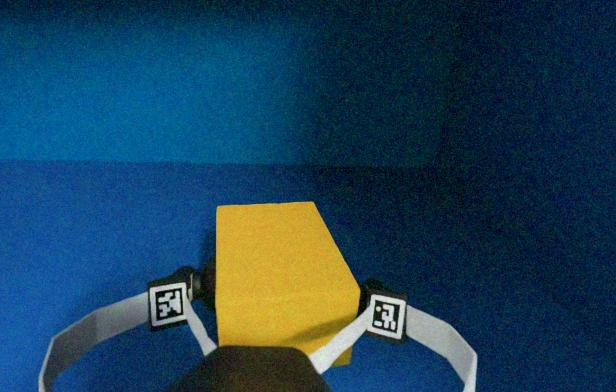

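>>> move --joints '{"lift_m": 0.9645}' --speeds '{"lift_m": 0.02}' --contact_limits '{"lift_m": 0.05}' --blocking false --cameras '[]'

>>> wait --seconds 0.6 --cameras '[]'

>>> move --joints '{"lift_m": 0.961}' --speeds '{"lift_m": 0.02}' --contact_limits '{"lift_m": 0.05}' --blocking false --cameras '[]'

>>> wait --seconds 0.6 --cameras '[]'

Scene clock: 509.70 s.
move: moving
base_odometry: x=+0.502 y=-2.301 heading=-2.937
turned_by_wheels: +0.000
turned_by_imu: -0.001
base_tilt: forward=+0.3 right=+1.4
lidar_m: 0.71 0.75 0.57 0.53 0.41 0.31 0.30 0.34 0.43 1.12 0.45 0.50
base_status: not commanded
joint_positions: lift_m=+0.965 arm_m=+0.450 wrist_yaw_rad=+0.003 wrist_pitch_rad=+0.400 wrist_roll_rad=+0.000 gripper_m=+0.013
joint_status: lift_m moving
measured_speeds: all 0
motor_effort: lift_m=+14(15) arm_m=+7(7) wheel_0=+2(2) wheel_1=+2(2) wheel_2=+1(1)
servo_current: wrist_yaw_rad=33(39) wrist_pitch_rad=46(46) wrist_roll_rad=26(39) gripper_m=124(130)
contact_limits: arm_m 0.2; lift_m 0.05; rotate_rad 0.2
hand_pose: x=+0.8865 y=-0.0866 z=+1.0308 quat_wxyz=(+0.980, +0.000, +0.199, +0.002) (m; base frame)
wrist_depth_mm: - - - - - - - / - - - - - - - / - - - - - - - / - - - 243 - - - / - - 203 205 - - - / - 173 172 177 180 - - / - - - 139 - - -
pictures: none
No camera images: "cameras" was empty.

Scene clock: 509.73 s.
earlier move: done
base_odometry: x=+0.502 y=-2.301 heading=-2.937
turned_by_wheels: +0.000
turned_by_imu: +0.000
base_tilt: forward=+0.4 right=+1.4
lidar_m: 0.71 0.75 0.58 0.55 0.43 0.29 0.30 0.32 0.42 1.15 0.45 0.50
base_status: not commanded
joint_positions: lift_m=+0.965 arm_m=+0.450 wrist_yaw_rad=+0.003 wrist_pitch_rad=+0.400 wrist_roll_rad=+0.000 gripper_m=+0.013
joint_status: all done
measured_speeds: all 0
motor_effort: lift_m=+14(15) arm_m=+7(7) wheel_0=+2(2) wheel_1=+2(2) wheel_2=+1(1)
servo_current: wrist_yaw_rad=33(39) wrist_pitch_rad=46(46) wrist_roll_rad=26(39) gripper_m=124(130)
contact_limits: arm_m 0.2; lift_m 0.05; rotate_rad 0.2
hand_pose: x=+0.8865 y=-0.0866 z=+1.0308 quat_wxyz=(+0.980, +0.000, +0.199, +0.002) (m; base frame)
wrist_depth_mm: - - - - - - - / - - - - - - - / - - - - - - - / - - - 244 - - - / - - 203 204 - - - / - 174 172 177 179 - - / - - - 139 - - -
wait: 0.03 of 0.6 s (the move ended)
pictures: none
No camera images: "cameras" was empty.

Scene clock: 510.23 s.
move: moving
base_odometry: x=+0.502 y=-2.301 heading=-2.937
turned_by_wheels: +0.000
turned_by_imu: +0.000
base_tilt: forward=+0.4 right=+1.4
lidar_m: 0.72 0.74 0.59 0.53 0.42 0.29 0.28 0.32 0.43 1.15 0.45 0.48
base_status: not commanded
joint_positions: lift_m=+0.961 arm_m=+0.450 wrist_yaw_rad=+0.003 wrist_pitch_rad=+0.400 wrist_roll_rad=+0.000 gripper_m=+0.013
joint_status: lift_m moving
measured_speeds: all 0
motor_effort: lift_m=+17(17) arm_m=+7(7) wheel_0=+2(2) wheel_1=+2(2) wheel_2=+1(1)
servo_current: wrist_yaw_rad=33(46) wrist_pitch_rad=33(52) wrist_roll_rad=26(33) gripper_m=124(124)
contact_limits: arm_m 0.2; lift_m 0.05; rotate_rad 0.2
hand_pose: x=+0.8865 y=-0.0866 z=+1.0273 quat_wxyz=(+0.980, +0.000, +0.199, +0.002) (m; base frame)
wrist_depth_mm: - - - - - - - / - - - - - - - / - - - - - - - / - - - 243 - 424 - / - - 204 205 - - - / - 173 172 177 180 - - / - - - 139 - - -
pictures: none
No camera images: "cameras" was empty.

Scene clock: 510.27 s.
earlier move: done
base_odometry: x=+0.502 y=-2.301 heading=-2.937
turned_by_wheels: +0.000
turned_by_imu: +0.000
base_tilt: forward=+0.2 right=+1.4
lidar_m: 0.72 0.75 0.58 0.54 0.44 0.32 0.30 0.33 0.42 1.13 0.45 0.49
base_status: not commanded
joint_positions: lift_m=+0.961 arm_m=+0.450 wrist_yaw_rad=+0.003 wrist_pitch_rad=+0.400 wrist_roll_rad=+0.000 gripper_m=+0.013
joint_status: all done
measured_speeds: all 0
motor_effort: lift_m=+14(17) arm_m=+7(7) wheel_0=+2(2) wheel_1=+2(2) wheel_2=+1(1)
servo_current: wrist_yaw_rad=33(46) wrist_pitch_rad=33(52) wrist_roll_rad=26(33) gripper_m=124(124)
contact_limits: arm_m 0.2; lift_m 0.05; rotate_rad 0.2
hand_pose: x=+0.8865 y=-0.0866 z=+1.0273 quat_wxyz=(+0.980, +0.000, +0.199, +0.002) (m; base frame)
wrist_depth_mm: - - - - - - - / - - - - - - - / - - - - - - - / - - - 243 - 430 - / - - 202 204 - - - / - 173 173 177 179 - - / - - - 139 - - -
wait: 0.03 of 0.6 s (the move ended)
pictures: none
No camera images: "cameras" was empty.

>>> move --joints '{"lift_m": 0.9575}' --speeds '{"lift_m": 0.02}' --contact_limits '{"lift_m": 0.05}' --blocking false --cameras '[]'

>>> wait --seconds 0.6 --cameras '[]'

>>> move --joints '{"lift_m": 0.955}' --speeds '{"lift_m": 0.02}' --contact_limits '{"lift_m": 0.05}' --blocking false --cameras '[]'

>>> wait --seconds 0.6 --cameras '["wrist_camera"]'

Scene clock: 518.73 s.
move: moving
base_odometry: x=+0.502 y=-2.301 heading=-2.937
turned_by_wheels: +0.000
turned_by_imu: -0.001
base_tilt: forward=+0.4 right=+1.3
lidar_m: 0.72 0.75 0.57 0.54 0.42 0.30 0.30 0.30 0.43 1.13 0.45 0.50
base_status: not commanded
joint_positions: lift_m=+0.958 arm_m=+0.450 wrist_yaw_rad=+0.003 wrist_pitch_rad=+0.400 wrist_roll_rad=+0.000 gripper_m=+0.013
joint_status: lift_m moving
measured_speeds: all 0
motor_effort: lift_m=+16(16) arm_m=+7(7) wheel_0=+2(2) wheel_1=+2(2) wheel_2=+1(1)
servo_current: wrist_yaw_rad=39(39) wrist_pitch_rad=39(46) wrist_roll_rad=26(33) gripper_m=124(130)
contact_limits: arm_m 0.2; lift_m 0.05; rotate_rad 0.2
hand_pose: x=+0.8865 y=-0.0866 z=+1.0238 quat_wxyz=(+0.980, +0.000, +0.199, +0.002) (m; base frame)
wrist_depth_mm: - - - - - - - / - - - - - - - / - - - - - - - / - - - 243 - - - / - - 202 204 - - - / - 173 172 177 179 - - / - - - 139 - - -
pictures: none
No camera images: "cameras" was empty.

Scene clock: 518.77 s.
earlier move: done
base_odometry: x=+0.502 y=-2.301 heading=-2.937
turned_by_wheels: +0.000
turned_by_imu: +0.000
base_tilt: forward=+0.3 right=+1.4
lidar_m: 0.72 0.75 0.58 0.54 0.41 0.30 0.28 0.32 0.43 1.14 0.45 0.50
base_status: not commanded
joint_positions: lift_m=+0.958 arm_m=+0.450 wrist_yaw_rad=+0.003 wrist_pitch_rad=+0.400 wrist_roll_rad=+0.000 gripper_m=+0.013
joint_status: all done
measured_speeds: all 0
motor_effort: lift_m=+14(16) arm_m=+7(7) wheel_0=+1(2) wheel_1=+2(2) wheel_2=+1(1)
servo_current: wrist_yaw_rad=39(39) wrist_pitch_rad=39(46) wrist_roll_rad=26(33) gripper_m=124(130)
contact_limits: arm_m 0.2; lift_m 0.05; rotate_rad 0.2
hand_pose: x=+0.8865 y=-0.0866 z=+1.0238 quat_wxyz=(+0.980, +0.000, +0.199, +0.002) (m; base frame)
wrist_depth_mm: - - - - - - - / - - - - - - - / - - - - - - - / - - - 243 - - - / - - 203 204 - - - / - 174 172 178 180 - - / - - - 139 - - -
wait: 0.03 of 0.6 s (the move ended)
pictures: none
No camera images: "cameras" was empty.

Scene clock: 519.23 s.
move: done
base_odometry: x=+0.502 y=-2.301 heading=-2.937
turned_by_wheels: +0.000
turned_by_imu: +0.000
base_tilt: forward=+0.4 right=+1.4
lidar_m: 0.71 0.75 0.57 0.53 0.43 0.31 0.30 0.31 0.42 1.16 0.45 0.49
base_status: not commanded
joint_positions: lift_m=+0.955 arm_m=+0.450 wrist_yaw_rad=+0.003 wrist_pitch_rad=+0.400 wrist_roll_rad=+0.000 gripper_m=+0.013
joint_status: all done
measured_speeds: all 0
motor_effort: lift_m=+14(16) arm_m=+7(7) wheel_0=+2(2) wheel_1=+2(2) wheel_2=+1(1)
servo_current: wrist_yaw_rad=39(39) wrist_pitch_rad=33(46) wrist_roll_rad=33(33) gripper_m=124(130)
contact_limits: arm_m 0.2; lift_m 0.05; rotate_rad 0.2
hand_pose: x=+0.8866 y=-0.0866 z=+1.0213 quat_wxyz=(+0.980, +0.000, +0.199, +0.002) (m; base frame)
wrist_depth_mm: - - - - - - - / - - - - - - - / - - - - - - - / - - - 242 - - - / - - 202 203 - - - / - 174 173 177 180 - - / - - - 139 - - -
pictures: none
No camera images: "cameras" was empty.

Scene clock: 519.83 s.
base_odometry: x=+0.502 y=-2.301 heading=-2.937
turned_by_wheels: +0.000
turned_by_imu: +0.000
base_tilt: forward=+0.3 right=+1.3
lidar_m: 0.71 0.76 0.57 0.54 0.41 0.30 0.29 0.31 0.43 1.14 0.45 0.49
base_status: not commanded
joint_positions: lift_m=+0.955 arm_m=+0.450 wrist_yaw_rad=+0.003 wrist_pitch_rad=+0.400 wrist_roll_rad=+0.000 gripper_m=+0.013
joint_status: all done
measured_speeds: all 0
motor_effort: lift_m=+15(16) arm_m=+7(7) wheel_0=+2(2) wheel_1=+2(2) wheel_2=+1(1)
servo_current: wrist_yaw_rad=26(39) wrist_pitch_rad=39(46) wrist_roll_rad=26(33) gripper_m=124(130)
contact_limits: arm_m 0.2; lift_m 0.05; rotate_rad 0.2
hand_pose: x=+0.8866 y=-0.0866 z=+1.0213 quat_wxyz=(+0.980, +0.000, +0.199, +0.002) (m; base frame)
wrist_depth_mm: - - - - - - - / - - - - - - - / - - - - - - - / - - - 245 - - - / - - 203 204 - - - / - 173 173 178 180 - - / - - - 139 - - -
wait: 0.60 s; at rest by 0.27 s
pictures: wrist_camera
camera_calibration:
wrist_camera: T_world_to_cam=[[-0.0241429, -0.997983, 0.0587114, -0.147695], [-0.409974, -0.0436792, -0.911051, 1.34313], [0.911778, -0.0460655, -0.408092, -0.165886], [0, 0, 0, 1]] pos_world=[0.698336, -0.0963714, 1.16464]

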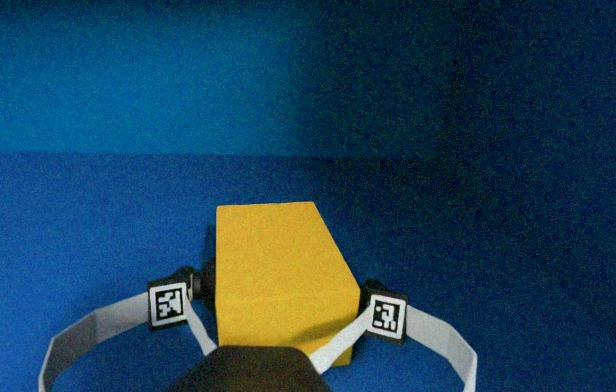

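>>> move --joints '{"lift_m": 0.951}' --speeds '{"lift_m": 0.02}' --contact_limits '{"lift_m": 0.05}' --blocking false --cameras '[]'

>>> wait --seconds 1.5 --cameras '["wrist_camera", "head_camera"]'

Scene clock: 536.53 s.
move: moving
base_odometry: x=+0.502 y=-2.301 heading=-2.937
turned_by_wheels: +0.000
turned_by_imu: -0.001
base_tilt: forward=+0.4 right=+1.3
lidar_m: 0.72 0.77 0.57 0.54 0.41 0.30 0.30 0.33 0.41 1.12 0.44 0.47
base_status: not commanded
joint_positions: lift_m=+0.951 arm_m=+0.450 wrist_yaw_rad=+0.003 wrist_pitch_rad=+0.400 wrist_roll_rad=+0.000 gripper_m=+0.013
joint_status: lift_m moving
measured_speeds: all 0
motor_effort: lift_m=+14(15) arm_m=+7(7) wheel_0=+2(2) wheel_1=+2(2) wheel_2=+1(1)
servo_current: wrist_yaw_rad=46(46) wrist_pitch_rad=33(52) wrist_roll_rad=33(33) gripper_m=124(124)
contact_limits: arm_m 0.2; lift_m 0.05; rotate_rad 0.2
hand_pose: x=+0.8866 y=-0.0866 z=+1.0173 quat_wxyz=(+0.980, +0.000, +0.199, +0.002) (m; base frame)
wrist_depth_mm: - - - - - - - / - - - - - - - / - - - - - - - / - - - 244 - 413 - / - - 202 204 - - - / - 174 172 176 180 - - / - - - 139 - - -
pictures: none
No camera images: "cameras" was empty.

Scene clock: 536.57 s.
earlier move: done
base_odometry: x=+0.502 y=-2.301 heading=-2.937
turned_by_wheels: +0.000
turned_by_imu: +0.000
base_tilt: forward=+0.4 right=+1.4
lidar_m: 0.71 0.74 0.57 0.55 0.42 0.31 0.28 0.33 0.43 1.15 0.45 0.47
base_status: not commanded
joint_positions: lift_m=+0.951 arm_m=+0.450 wrist_yaw_rad=+0.003 wrist_pitch_rad=+0.400 wrist_roll_rad=+0.000 gripper_m=+0.013
joint_status: all done
measured_speeds: all 0
motor_effort: lift_m=+15(15) arm_m=+7(7) wheel_0=+2(2) wheel_1=+2(2) wheel_2=+1(1)
servo_current: wrist_yaw_rad=33(46) wrist_pitch_rad=52(52) wrist_roll_rad=33(33) gripper_m=117(124)
contact_limits: arm_m 0.2; lift_m 0.05; rotate_rad 0.2
hand_pose: x=+0.8866 y=-0.0866 z=+1.0173 quat_wxyz=(+0.980, +0.000, +0.199, +0.002) (m; base frame)
wrist_depth_mm: - - - - - - - / - - - - - - - / - - - - - - - / - - - 242 - 415 - / - - 203 205 - - - / - 172 172 177 180 - - / - - - 138 - - -
wait: 0.03 of 1.5 s (the move ended)
pictures: head_camera, wrist_camera
camera_calibration:
wrist_camera: T_world_to_cam=[[-0.024143, -0.997983, 0.0587112, -0.147459], [-0.409973, -0.043679, -0.911051, 1.33948], [0.911778, -0.0460656, -0.408092, -0.167523], [0, 0, 0, 1]] pos_world=[0.698337, -0.0963714, 1.16063]

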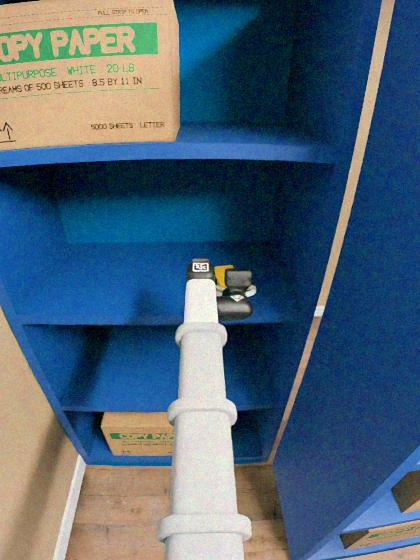

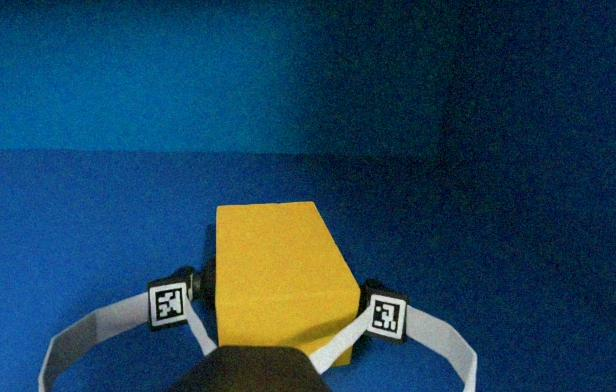

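>>> move --joints '{"lift_m": 0.947}' --speeds '{"lift_m": 0.02}' --contact_limits '{"lift_m": 0.05}' --blocking false --cameras '[]'

>>> wait --seconds 1.5 --cameras '["wrist_camera"]'

Scene clock: 544.57 s.
move: moving
base_odometry: x=+0.502 y=-2.301 heading=-2.937
turned_by_wheels: +0.000
turned_by_imu: -0.001
base_tilt: forward=+0.4 right=+1.4
lidar_m: 0.72 0.75 0.58 0.54 0.41 0.31 0.29 0.33 0.42 1.14 0.45 0.48
base_status: not commanded
joint_positions: lift_m=+0.947 arm_m=+0.450 wrist_yaw_rad=+0.003 wrist_pitch_rad=+0.400 wrist_roll_rad=+0.000 gripper_m=+0.013
joint_status: lift_m moving
measured_speeds: all 0
motor_effort: lift_m=+13(14) arm_m=+7(7) wheel_0=+2(2) wheel_1=+2(2) wheel_2=+1(1)
servo_current: wrist_yaw_rad=33(46) wrist_pitch_rad=33(52) wrist_roll_rad=26(33) gripper_m=117(130)
contact_limits: arm_m 0.2; lift_m 0.05; rotate_rad 0.2
hand_pose: x=+0.8866 y=-0.0866 z=+1.0134 quat_wxyz=(+0.980, +0.000, +0.199, +0.002) (m; base frame)
wrist_depth_mm: - - - - - - - / - - - - - - - / - - - - - - - / - - - 242 - 413 - / - - 202 204 - - - / - 173 172 177 180 - - / - - - 138 - - -
pictures: none
No camera images: "cameras" was empty.

Scene clock: 544.60 s.
earlier move: done
base_odometry: x=+0.502 y=-2.301 heading=-2.937
turned_by_wheels: +0.000
turned_by_imu: +0.000
base_tilt: forward=+0.3 right=+1.5
lidar_m: 0.72 0.76 0.57 0.55 0.43 0.31 0.28 0.32 0.44 1.15 0.45 0.50
base_status: not commanded
joint_positions: lift_m=+0.947 arm_m=+0.450 wrist_yaw_rad=+0.003 wrist_pitch_rad=+0.400 wrist_roll_rad=+0.000 gripper_m=+0.013
joint_status: all done
measured_speeds: all 0
motor_effort: lift_m=+13(14) arm_m=+7(7) wheel_0=+2(2) wheel_1=+2(2) wheel_2=+1(1)
servo_current: wrist_yaw_rad=33(46) wrist_pitch_rad=33(52) wrist_roll_rad=26(33) gripper_m=117(130)
contact_limits: arm_m 0.2; lift_m 0.05; rotate_rad 0.2
hand_pose: x=+0.8866 y=-0.0866 z=+1.0134 quat_wxyz=(+0.980, +0.000, +0.199, +0.002) (m; base frame)
wrist_depth_mm: - - - - - - - / - - - - - - - / - - - - - - - / - - - 242 - 415 - / - - 202 203 - - - / - 174 173 176 179 - - / - - - 139 - - -
wait: 0.03 of 1.5 s (the move ended)
pictures: wrist_camera
camera_calibration:
wrist_camera: T_world_to_cam=[[-0.0241425, -0.997983, 0.0587114, -0.147231], [-0.409974, -0.0436794, -0.911051, 1.33593], [0.911778, -0.0460652, -0.408092, -0.169117], [0, 0, 0, 1]] pos_world=[0.698338, -0.0963713, 1.15673]

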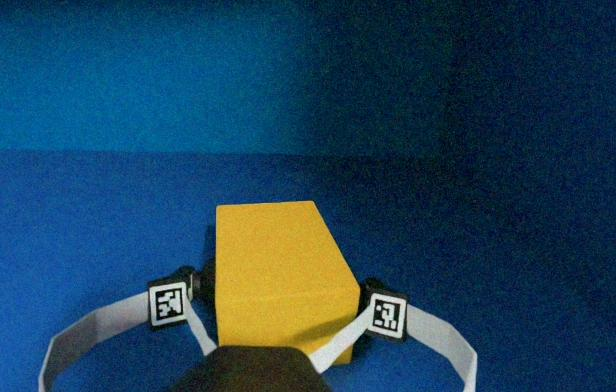

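>>> move --joints '{"lift_m": 0.943}' --speeds '{"lift_m": 0.02}' --contact_limits '{"lift_m": 0.05}' --blocking false --cameras '[]'

>>> wait --seconds 1.0 --cameras '["wrist_camera"]'

Scene clock: 556.13 s.
move: moving
base_odometry: x=+0.502 y=-2.301 heading=-2.937
turned_by_wheels: +0.000
turned_by_imu: -0.001
base_tilt: forward=+0.4 right=+1.4
lidar_m: 0.72 0.75 0.57 0.54 0.44 0.29 0.29 0.32 0.43 1.15 0.45 0.48
base_status: not commanded
joint_positions: lift_m=+0.944 arm_m=+0.450 wrist_yaw_rad=+0.003 wrist_pitch_rad=+0.400 wrist_roll_rad=+0.000 gripper_m=+0.013
joint_status: lift_m moving
measured_speeds: all 0
motor_effort: lift_m=+14(14) arm_m=+7(7) wheel_0=+2(2) wheel_1=+2(2) wheel_2=+1(2)
servo_current: wrist_yaw_rad=46(46) wrist_pitch_rad=39(52) wrist_roll_rad=26(33) gripper_m=124(130)
contact_limits: arm_m 0.2; lift_m 0.05; rotate_rad 0.2
hand_pose: x=+0.8866 y=-0.0866 z=+1.0094 quat_wxyz=(+0.980, +0.000, +0.199, +0.002) (m; base frame)
wrist_depth_mm: - - - - - - - / - - - - - - - / - - - - - - - / - - - 242 - - - / - - 202 202 - - - / - 173 172 175 180 - - / - - - 139 - - -
pictures: none
No camera images: "cameras" was empty.

Scene clock: 556.17 s.
earlier move: done
base_odometry: x=+0.502 y=-2.301 heading=-2.937
turned_by_wheels: +0.000
turned_by_imu: +0.000
base_tilt: forward=+0.5 right=+1.3
lidar_m: 0.72 0.75 0.57 0.54 0.44 0.31 0.29 0.30 0.43 1.13 0.45 0.51
base_status: not commanded
joint_positions: lift_m=+0.944 arm_m=+0.450 wrist_yaw_rad=+0.003 wrist_pitch_rad=+0.400 wrist_roll_rad=+0.000 gripper_m=+0.013
joint_status: all done
measured_speeds: all 0
motor_effort: lift_m=+13(14) arm_m=+7(7) wheel_0=+2(2) wheel_1=+2(2) wheel_2=+1(2)
servo_current: wrist_yaw_rad=33(46) wrist_pitch_rad=33(52) wrist_roll_rad=26(33) gripper_m=117(130)
contact_limits: arm_m 0.2; lift_m 0.05; rotate_rad 0.2
hand_pose: x=+0.8866 y=-0.0866 z=+1.0094 quat_wxyz=(+0.980, +0.000, +0.199, +0.002) (m; base frame)
wrist_depth_mm: - - - - - - - / - - - - - - - / - - - - - - - / - - - 242 - - - / - - 202 203 - - - / - 173 172 176 180 - - / - - - 139 - - -
wait: 0.03 of 1 s (the move ended)
pictures: wrist_camera
camera_calibration:
wrist_camera: T_world_to_cam=[[-0.0241427, -0.997983, 0.0587111, -0.146998], [-0.409974, -0.043679, -0.911051, 1.33233], [0.911778, -0.0460653, -0.408092, -0.17073], [0, 0, 0, 1]] pos_world=[0.698339, -0.0963714, 1.15278]

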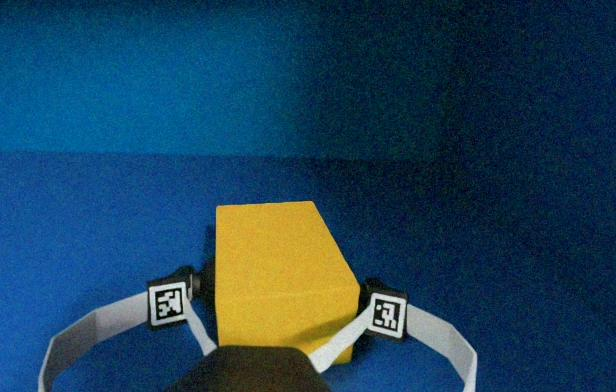

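>>> move --joints '{"lift_m": 0.9395}' --speeds '{"lift_m": 0.02}' --contact_limits '{"lift_m": 0.05}' --blocking false --cameras '[]'

>>> wait --seconds 1.0 --cameras '["wrist_camera"]'

Scene clock: 579.07 s.
move: moving
base_odometry: x=+0.502 y=-2.301 heading=-2.937
turned_by_wheels: +0.000
turned_by_imu: -0.001
base_tilt: forward=+0.3 right=+1.3
lidar_m: 0.72 0.76 0.58 0.54 0.44 0.31 0.29 0.32 0.40 1.15 0.44 0.51
base_status: not commanded
joint_positions: lift_m=+0.940 arm_m=+0.450 wrist_yaw_rad=+0.003 wrist_pitch_rad=+0.399 wrist_roll_rad=+0.000 gripper_m=+0.013
joint_status: lift_m moving
measured_speeds: all 0
motor_effort: lift_m=+11(13) arm_m=+7(7) wheel_0=+2(2) wheel_1=+2(2) wheel_2=+1(1)
servo_current: wrist_yaw_rad=33(52) wrist_pitch_rad=39(39) wrist_roll_rad=26(33) gripper_m=117(124)
contact_limits: arm_m 0.2; lift_m 0.05; rotate_rad 0.2
hand_pose: x=+0.8867 y=-0.0866 z=+1.0063 quat_wxyz=(+0.980, +0.000, +0.198, +0.002) (m; base frame)
wrist_depth_mm: - - - - - - - / - - - - - - - / - - - - - - - / - - - 241 - - - / - - 200 202 - - - / - 173 171 175 180 - - / - - - 139 - - -
pictures: none
No camera images: "cameras" was empty.

Scene clock: 579.10 s.
earlier move: done
base_odometry: x=+0.502 y=-2.301 heading=-2.937
turned_by_wheels: +0.000
turned_by_imu: +0.000
base_tilt: forward=+0.4 right=+1.4
lidar_m: 0.72 0.75 0.58 0.54 0.44 0.32 0.29 0.32 0.43 1.15 0.45 0.48
base_status: not commanded
joint_positions: lift_m=+0.940 arm_m=+0.450 wrist_yaw_rad=+0.003 wrist_pitch_rad=+0.399 wrist_roll_rad=+0.000 gripper_m=+0.013
joint_status: all done
measured_speeds: all 0
motor_effort: lift_m=+11(13) arm_m=+7(7) wheel_0=+2(2) wheel_1=+2(2) wheel_2=+1(1)
servo_current: wrist_yaw_rad=33(52) wrist_pitch_rad=39(39) wrist_roll_rad=26(33) gripper_m=124(124)
contact_limits: arm_m 0.2; lift_m 0.05; rotate_rad 0.2
hand_pose: x=+0.8867 y=-0.0866 z=+1.0063 quat_wxyz=(+0.980, +0.000, +0.198, +0.002) (m; base frame)
wrist_depth_mm: - - - - - - - / - - - - - - - / - - - - - - - / - - - 242 - - - / - - 201 202 - - - / - 174 171 175 180 - - / - - - 139 - - -
wait: 0.03 of 1 s (the move ended)
pictures: wrist_camera
camera_calibration:
wrist_camera: T_world_to_cam=[[-0.0242029, -0.997983, 0.0586831, -0.146731], [-0.409036, -0.0436762, -0.911472, 1.32914], [0.912197, -0.0460638, -0.407154, -0.17342], [0, 0, 0, 1]] pos_world=[0.698307, -0.0963714, 1.14947]

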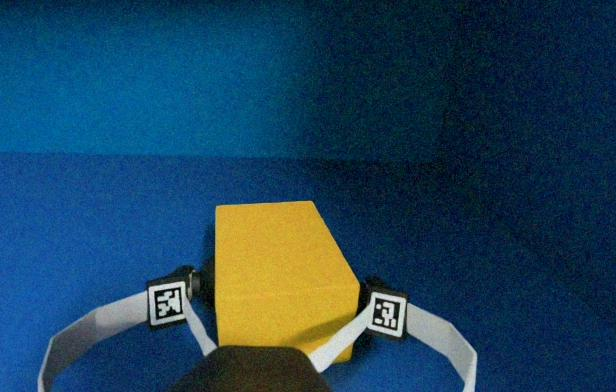

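>>> move --joints '{"lift_m": 0.9375}' --speeds '{"lift_m": 0.02}' --contact_limits '{"lift_m": 0.05}' --blocking false --cameras '[]'

>>> wait --seconds 1.0 --cameras '["wrist_camera"]'

Scene clock: 587.90 s.
move: done
base_odometry: x=+0.502 y=-2.301 heading=-2.937
turned_by_wheels: +0.000
turned_by_imu: -0.001
base_tilt: forward=+0.4 right=+1.4
lidar_m: 0.71 0.76 0.58 0.55 0.41 0.31 0.28 0.32 0.44 1.16 0.46 0.50
base_status: not commanded
joint_positions: lift_m=+0.938 arm_m=+0.450 wrist_yaw_rad=+0.003 wrist_pitch_rad=+0.398 wrist_roll_rad=+0.000 gripper_m=+0.013
joint_status: all done
measured_speeds: all 0
motor_effort: lift_m=+11(12) arm_m=+7(7) wheel_0=+2(2) wheel_1=+2(2) wheel_2=+1(1)
servo_current: wrist_yaw_rad=39(46) wrist_pitch_rad=52(52) wrist_roll_rad=26(33) gripper_m=117(117)
contact_limits: arm_m 0.2; lift_m 0.05; rotate_rad 0.2
hand_pose: x=+0.8868 y=-0.0866 z=+1.0047 quat_wxyz=(+0.980, +0.000, +0.198, +0.002) (m; base frame)
wrist_depth_mm: - - - - - - - / - - - - - - - / - - - - - - - / - - - 241 - 418 - / - - 200 201 - - - / - 174 171 175 179 - - / - - - 139 - - -
pictures: none
No camera images: "cameras" was empty.

Scene clock: 588.90 s.
base_odometry: x=+0.502 y=-2.301 heading=-2.937
turned_by_wheels: +0.000
turned_by_imu: +0.000
base_tilt: forward=+0.3 right=+1.4
lidar_m: 0.71 0.75 0.58 0.53 0.43 0.31 0.30 0.32 0.42 1.13 0.45 0.51
base_status: not commanded
joint_positions: lift_m=+0.938 arm_m=+0.450 wrist_yaw_rad=+0.003 wrist_pitch_rad=+0.398 wrist_roll_rad=+0.000 gripper_m=+0.013
joint_status: all done
measured_speeds: all 0
motor_effort: lift_m=+11(12) arm_m=+7(7) wheel_0=+2(2) wheel_1=+2(2) wheel_2=+1(1)
servo_current: wrist_yaw_rad=39(46) wrist_pitch_rad=39(52) wrist_roll_rad=26(33) gripper_m=111(117)
contact_limits: arm_m 0.2; lift_m 0.05; rotate_rad 0.2
hand_pose: x=+0.8868 y=-0.0866 z=+1.0047 quat_wxyz=(+0.980, +0.000, +0.198, +0.002) (m; base frame)
wrist_depth_mm: - - - - - - - / - - - - - - - / - - - - - - - / - - - 241 - 424 - / - - 200 200 - - - / - 173 171 175 179 - - / - - - 139 - - -
wait: 1.00 s; at rest by 0.27 s
pictures: wrist_camera
camera_calibration:
wrist_camera: T_world_to_cam=[[-0.0242709, -0.997983, 0.0586512, -0.146537], [-0.407979, -0.0436729, -0.911946, 1.32722], [0.912669, -0.0460622, -0.406096, -0.175696], [0, 0, 0, 1]] pos_world=[0.698271, -0.0963716, 1.14759]

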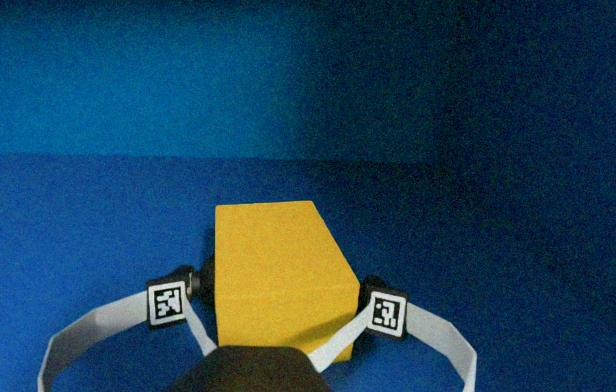

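>>> move --joints '{"gripper_m": 0.141}' --blocking false --cameras '[]'

>>> wait --seconds 2.5 --cameras '["wrist_camera", "head_camera"]'

Scene clock: 593.57 s.
move: moving
base_odometry: x=+0.502 y=-2.301 heading=-2.937
turned_by_wheels: +0.000
turned_by_imu: -0.001
base_tilt: forward=+0.5 right=+1.3
lidar_m: 0.72 0.75 0.58 0.54 0.44 0.30 0.29 0.31 0.42 1.16 0.45 0.49
base_status: not commanded
joint_positions: lift_m=+0.938 arm_m=+0.450 wrist_yaw_rad=+0.003 wrist_pitch_rad=+0.397 wrist_roll_rad=+0.000 gripper_m=+0.033
joint_status: gripper_m moving
measured_speeds: translate_m=+0.000 strafe_m=+0.000 rotate_rad=+0.000 lift_m=+0.000 arm_m=+0.000 wrist_yaw_rad=+0.000 wrist_pitch_rad=-0.002 wrist_roll_rad=+0.000
motor_effort: lift_m=+11(11) arm_m=+6(7) wheel_0=+2(2) wheel_1=+2(2) wheel_2=+1(1)
servo_current: wrist_yaw_rad=39(46) wrist_pitch_rad=33(46) wrist_roll_rad=33(33) gripper_m=39(104)
contact_limits: arm_m 0.2; lift_m 0.05; rotate_rad 0.2
hand_pose: x=+0.8869 y=-0.0866 z=+1.0049 quat_wxyz=(+0.980, +0.000, +0.197, +0.002) (m; base frame)
wrist_depth_mm: - - - - - - - / - - - - - - - / - - - - - - - / - - - 245 - 418 - / - - 202 204 - - - / - 171 175 179 181 - - / - - - 138 - - -
pictures: none
No camera images: "cameras" was empty.

Scene clock: 595.27 s.
earlier move: done
base_odometry: x=+0.502 y=-2.301 heading=-2.937
turned_by_wheels: +0.000
turned_by_imu: +0.000
base_tilt: forward=+0.4 right=+1.4
lidar_m: 0.71 0.74 0.58 0.54 0.44 0.31 0.30 0.33 0.42 1.14 0.45 0.50
base_status: not commanded
joint_positions: lift_m=+0.938 arm_m=+0.450 wrist_yaw_rad=+0.003 wrist_pitch_rad=+0.397 wrist_roll_rad=+0.000 gripper_m=+0.141
joint_status: all done
measured_speeds: all 0
motor_effort: lift_m=+11(11) arm_m=+7(7) wheel_0=+2(2) wheel_1=+1(2) wheel_2=+1(1)
servo_current: wrist_yaw_rad=33(46) wrist_pitch_rad=46(59) wrist_roll_rad=33(33) gripper_m=46(117)
contact_limits: arm_m 0.2; lift_m 0.05; rotate_rad 0.2
hand_pose: x=+0.8869 y=-0.0866 z=+1.0049 quat_wxyz=(+0.980, +0.000, +0.197, +0.001) (m; base frame)
wrist_depth_mm: - - - - - - - / - - - - - - - / - - - - - - - / - - - 252 - - - / - - 199 200 - - - / - 184 183 188 192 - - / - - - 109 - - -
wait: 1.70 of 2.5 s (the move ended)
pictures: head_camera, wrist_camera
camera_calibration:
wrist_camera: T_world_to_cam=[[-0.0245393, -0.997979, 0.0586204, -0.146335], [-0.406969, -0.0435867, -0.912401, 1.32707], [0.913112, -0.0462464, -0.405077, -0.17712], [0, 0, 0, 1]] pos_world=[0.698217, -0.0963875, 1.14765]

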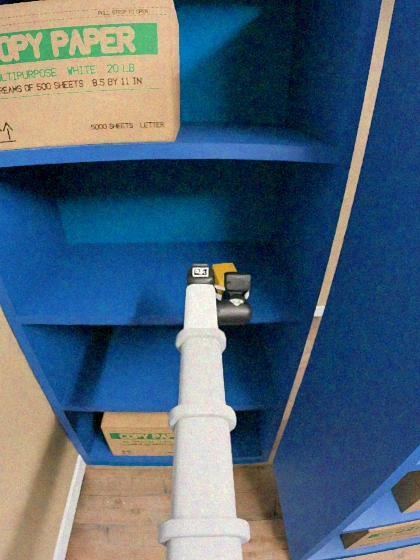

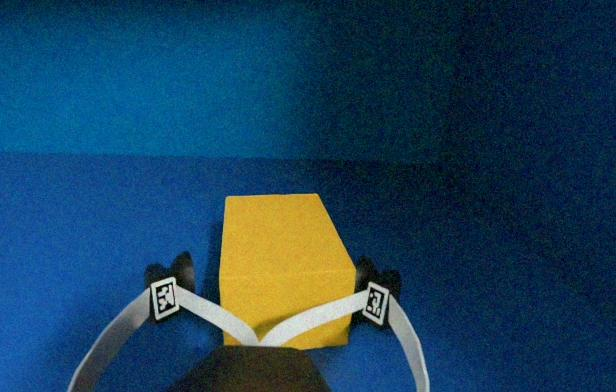

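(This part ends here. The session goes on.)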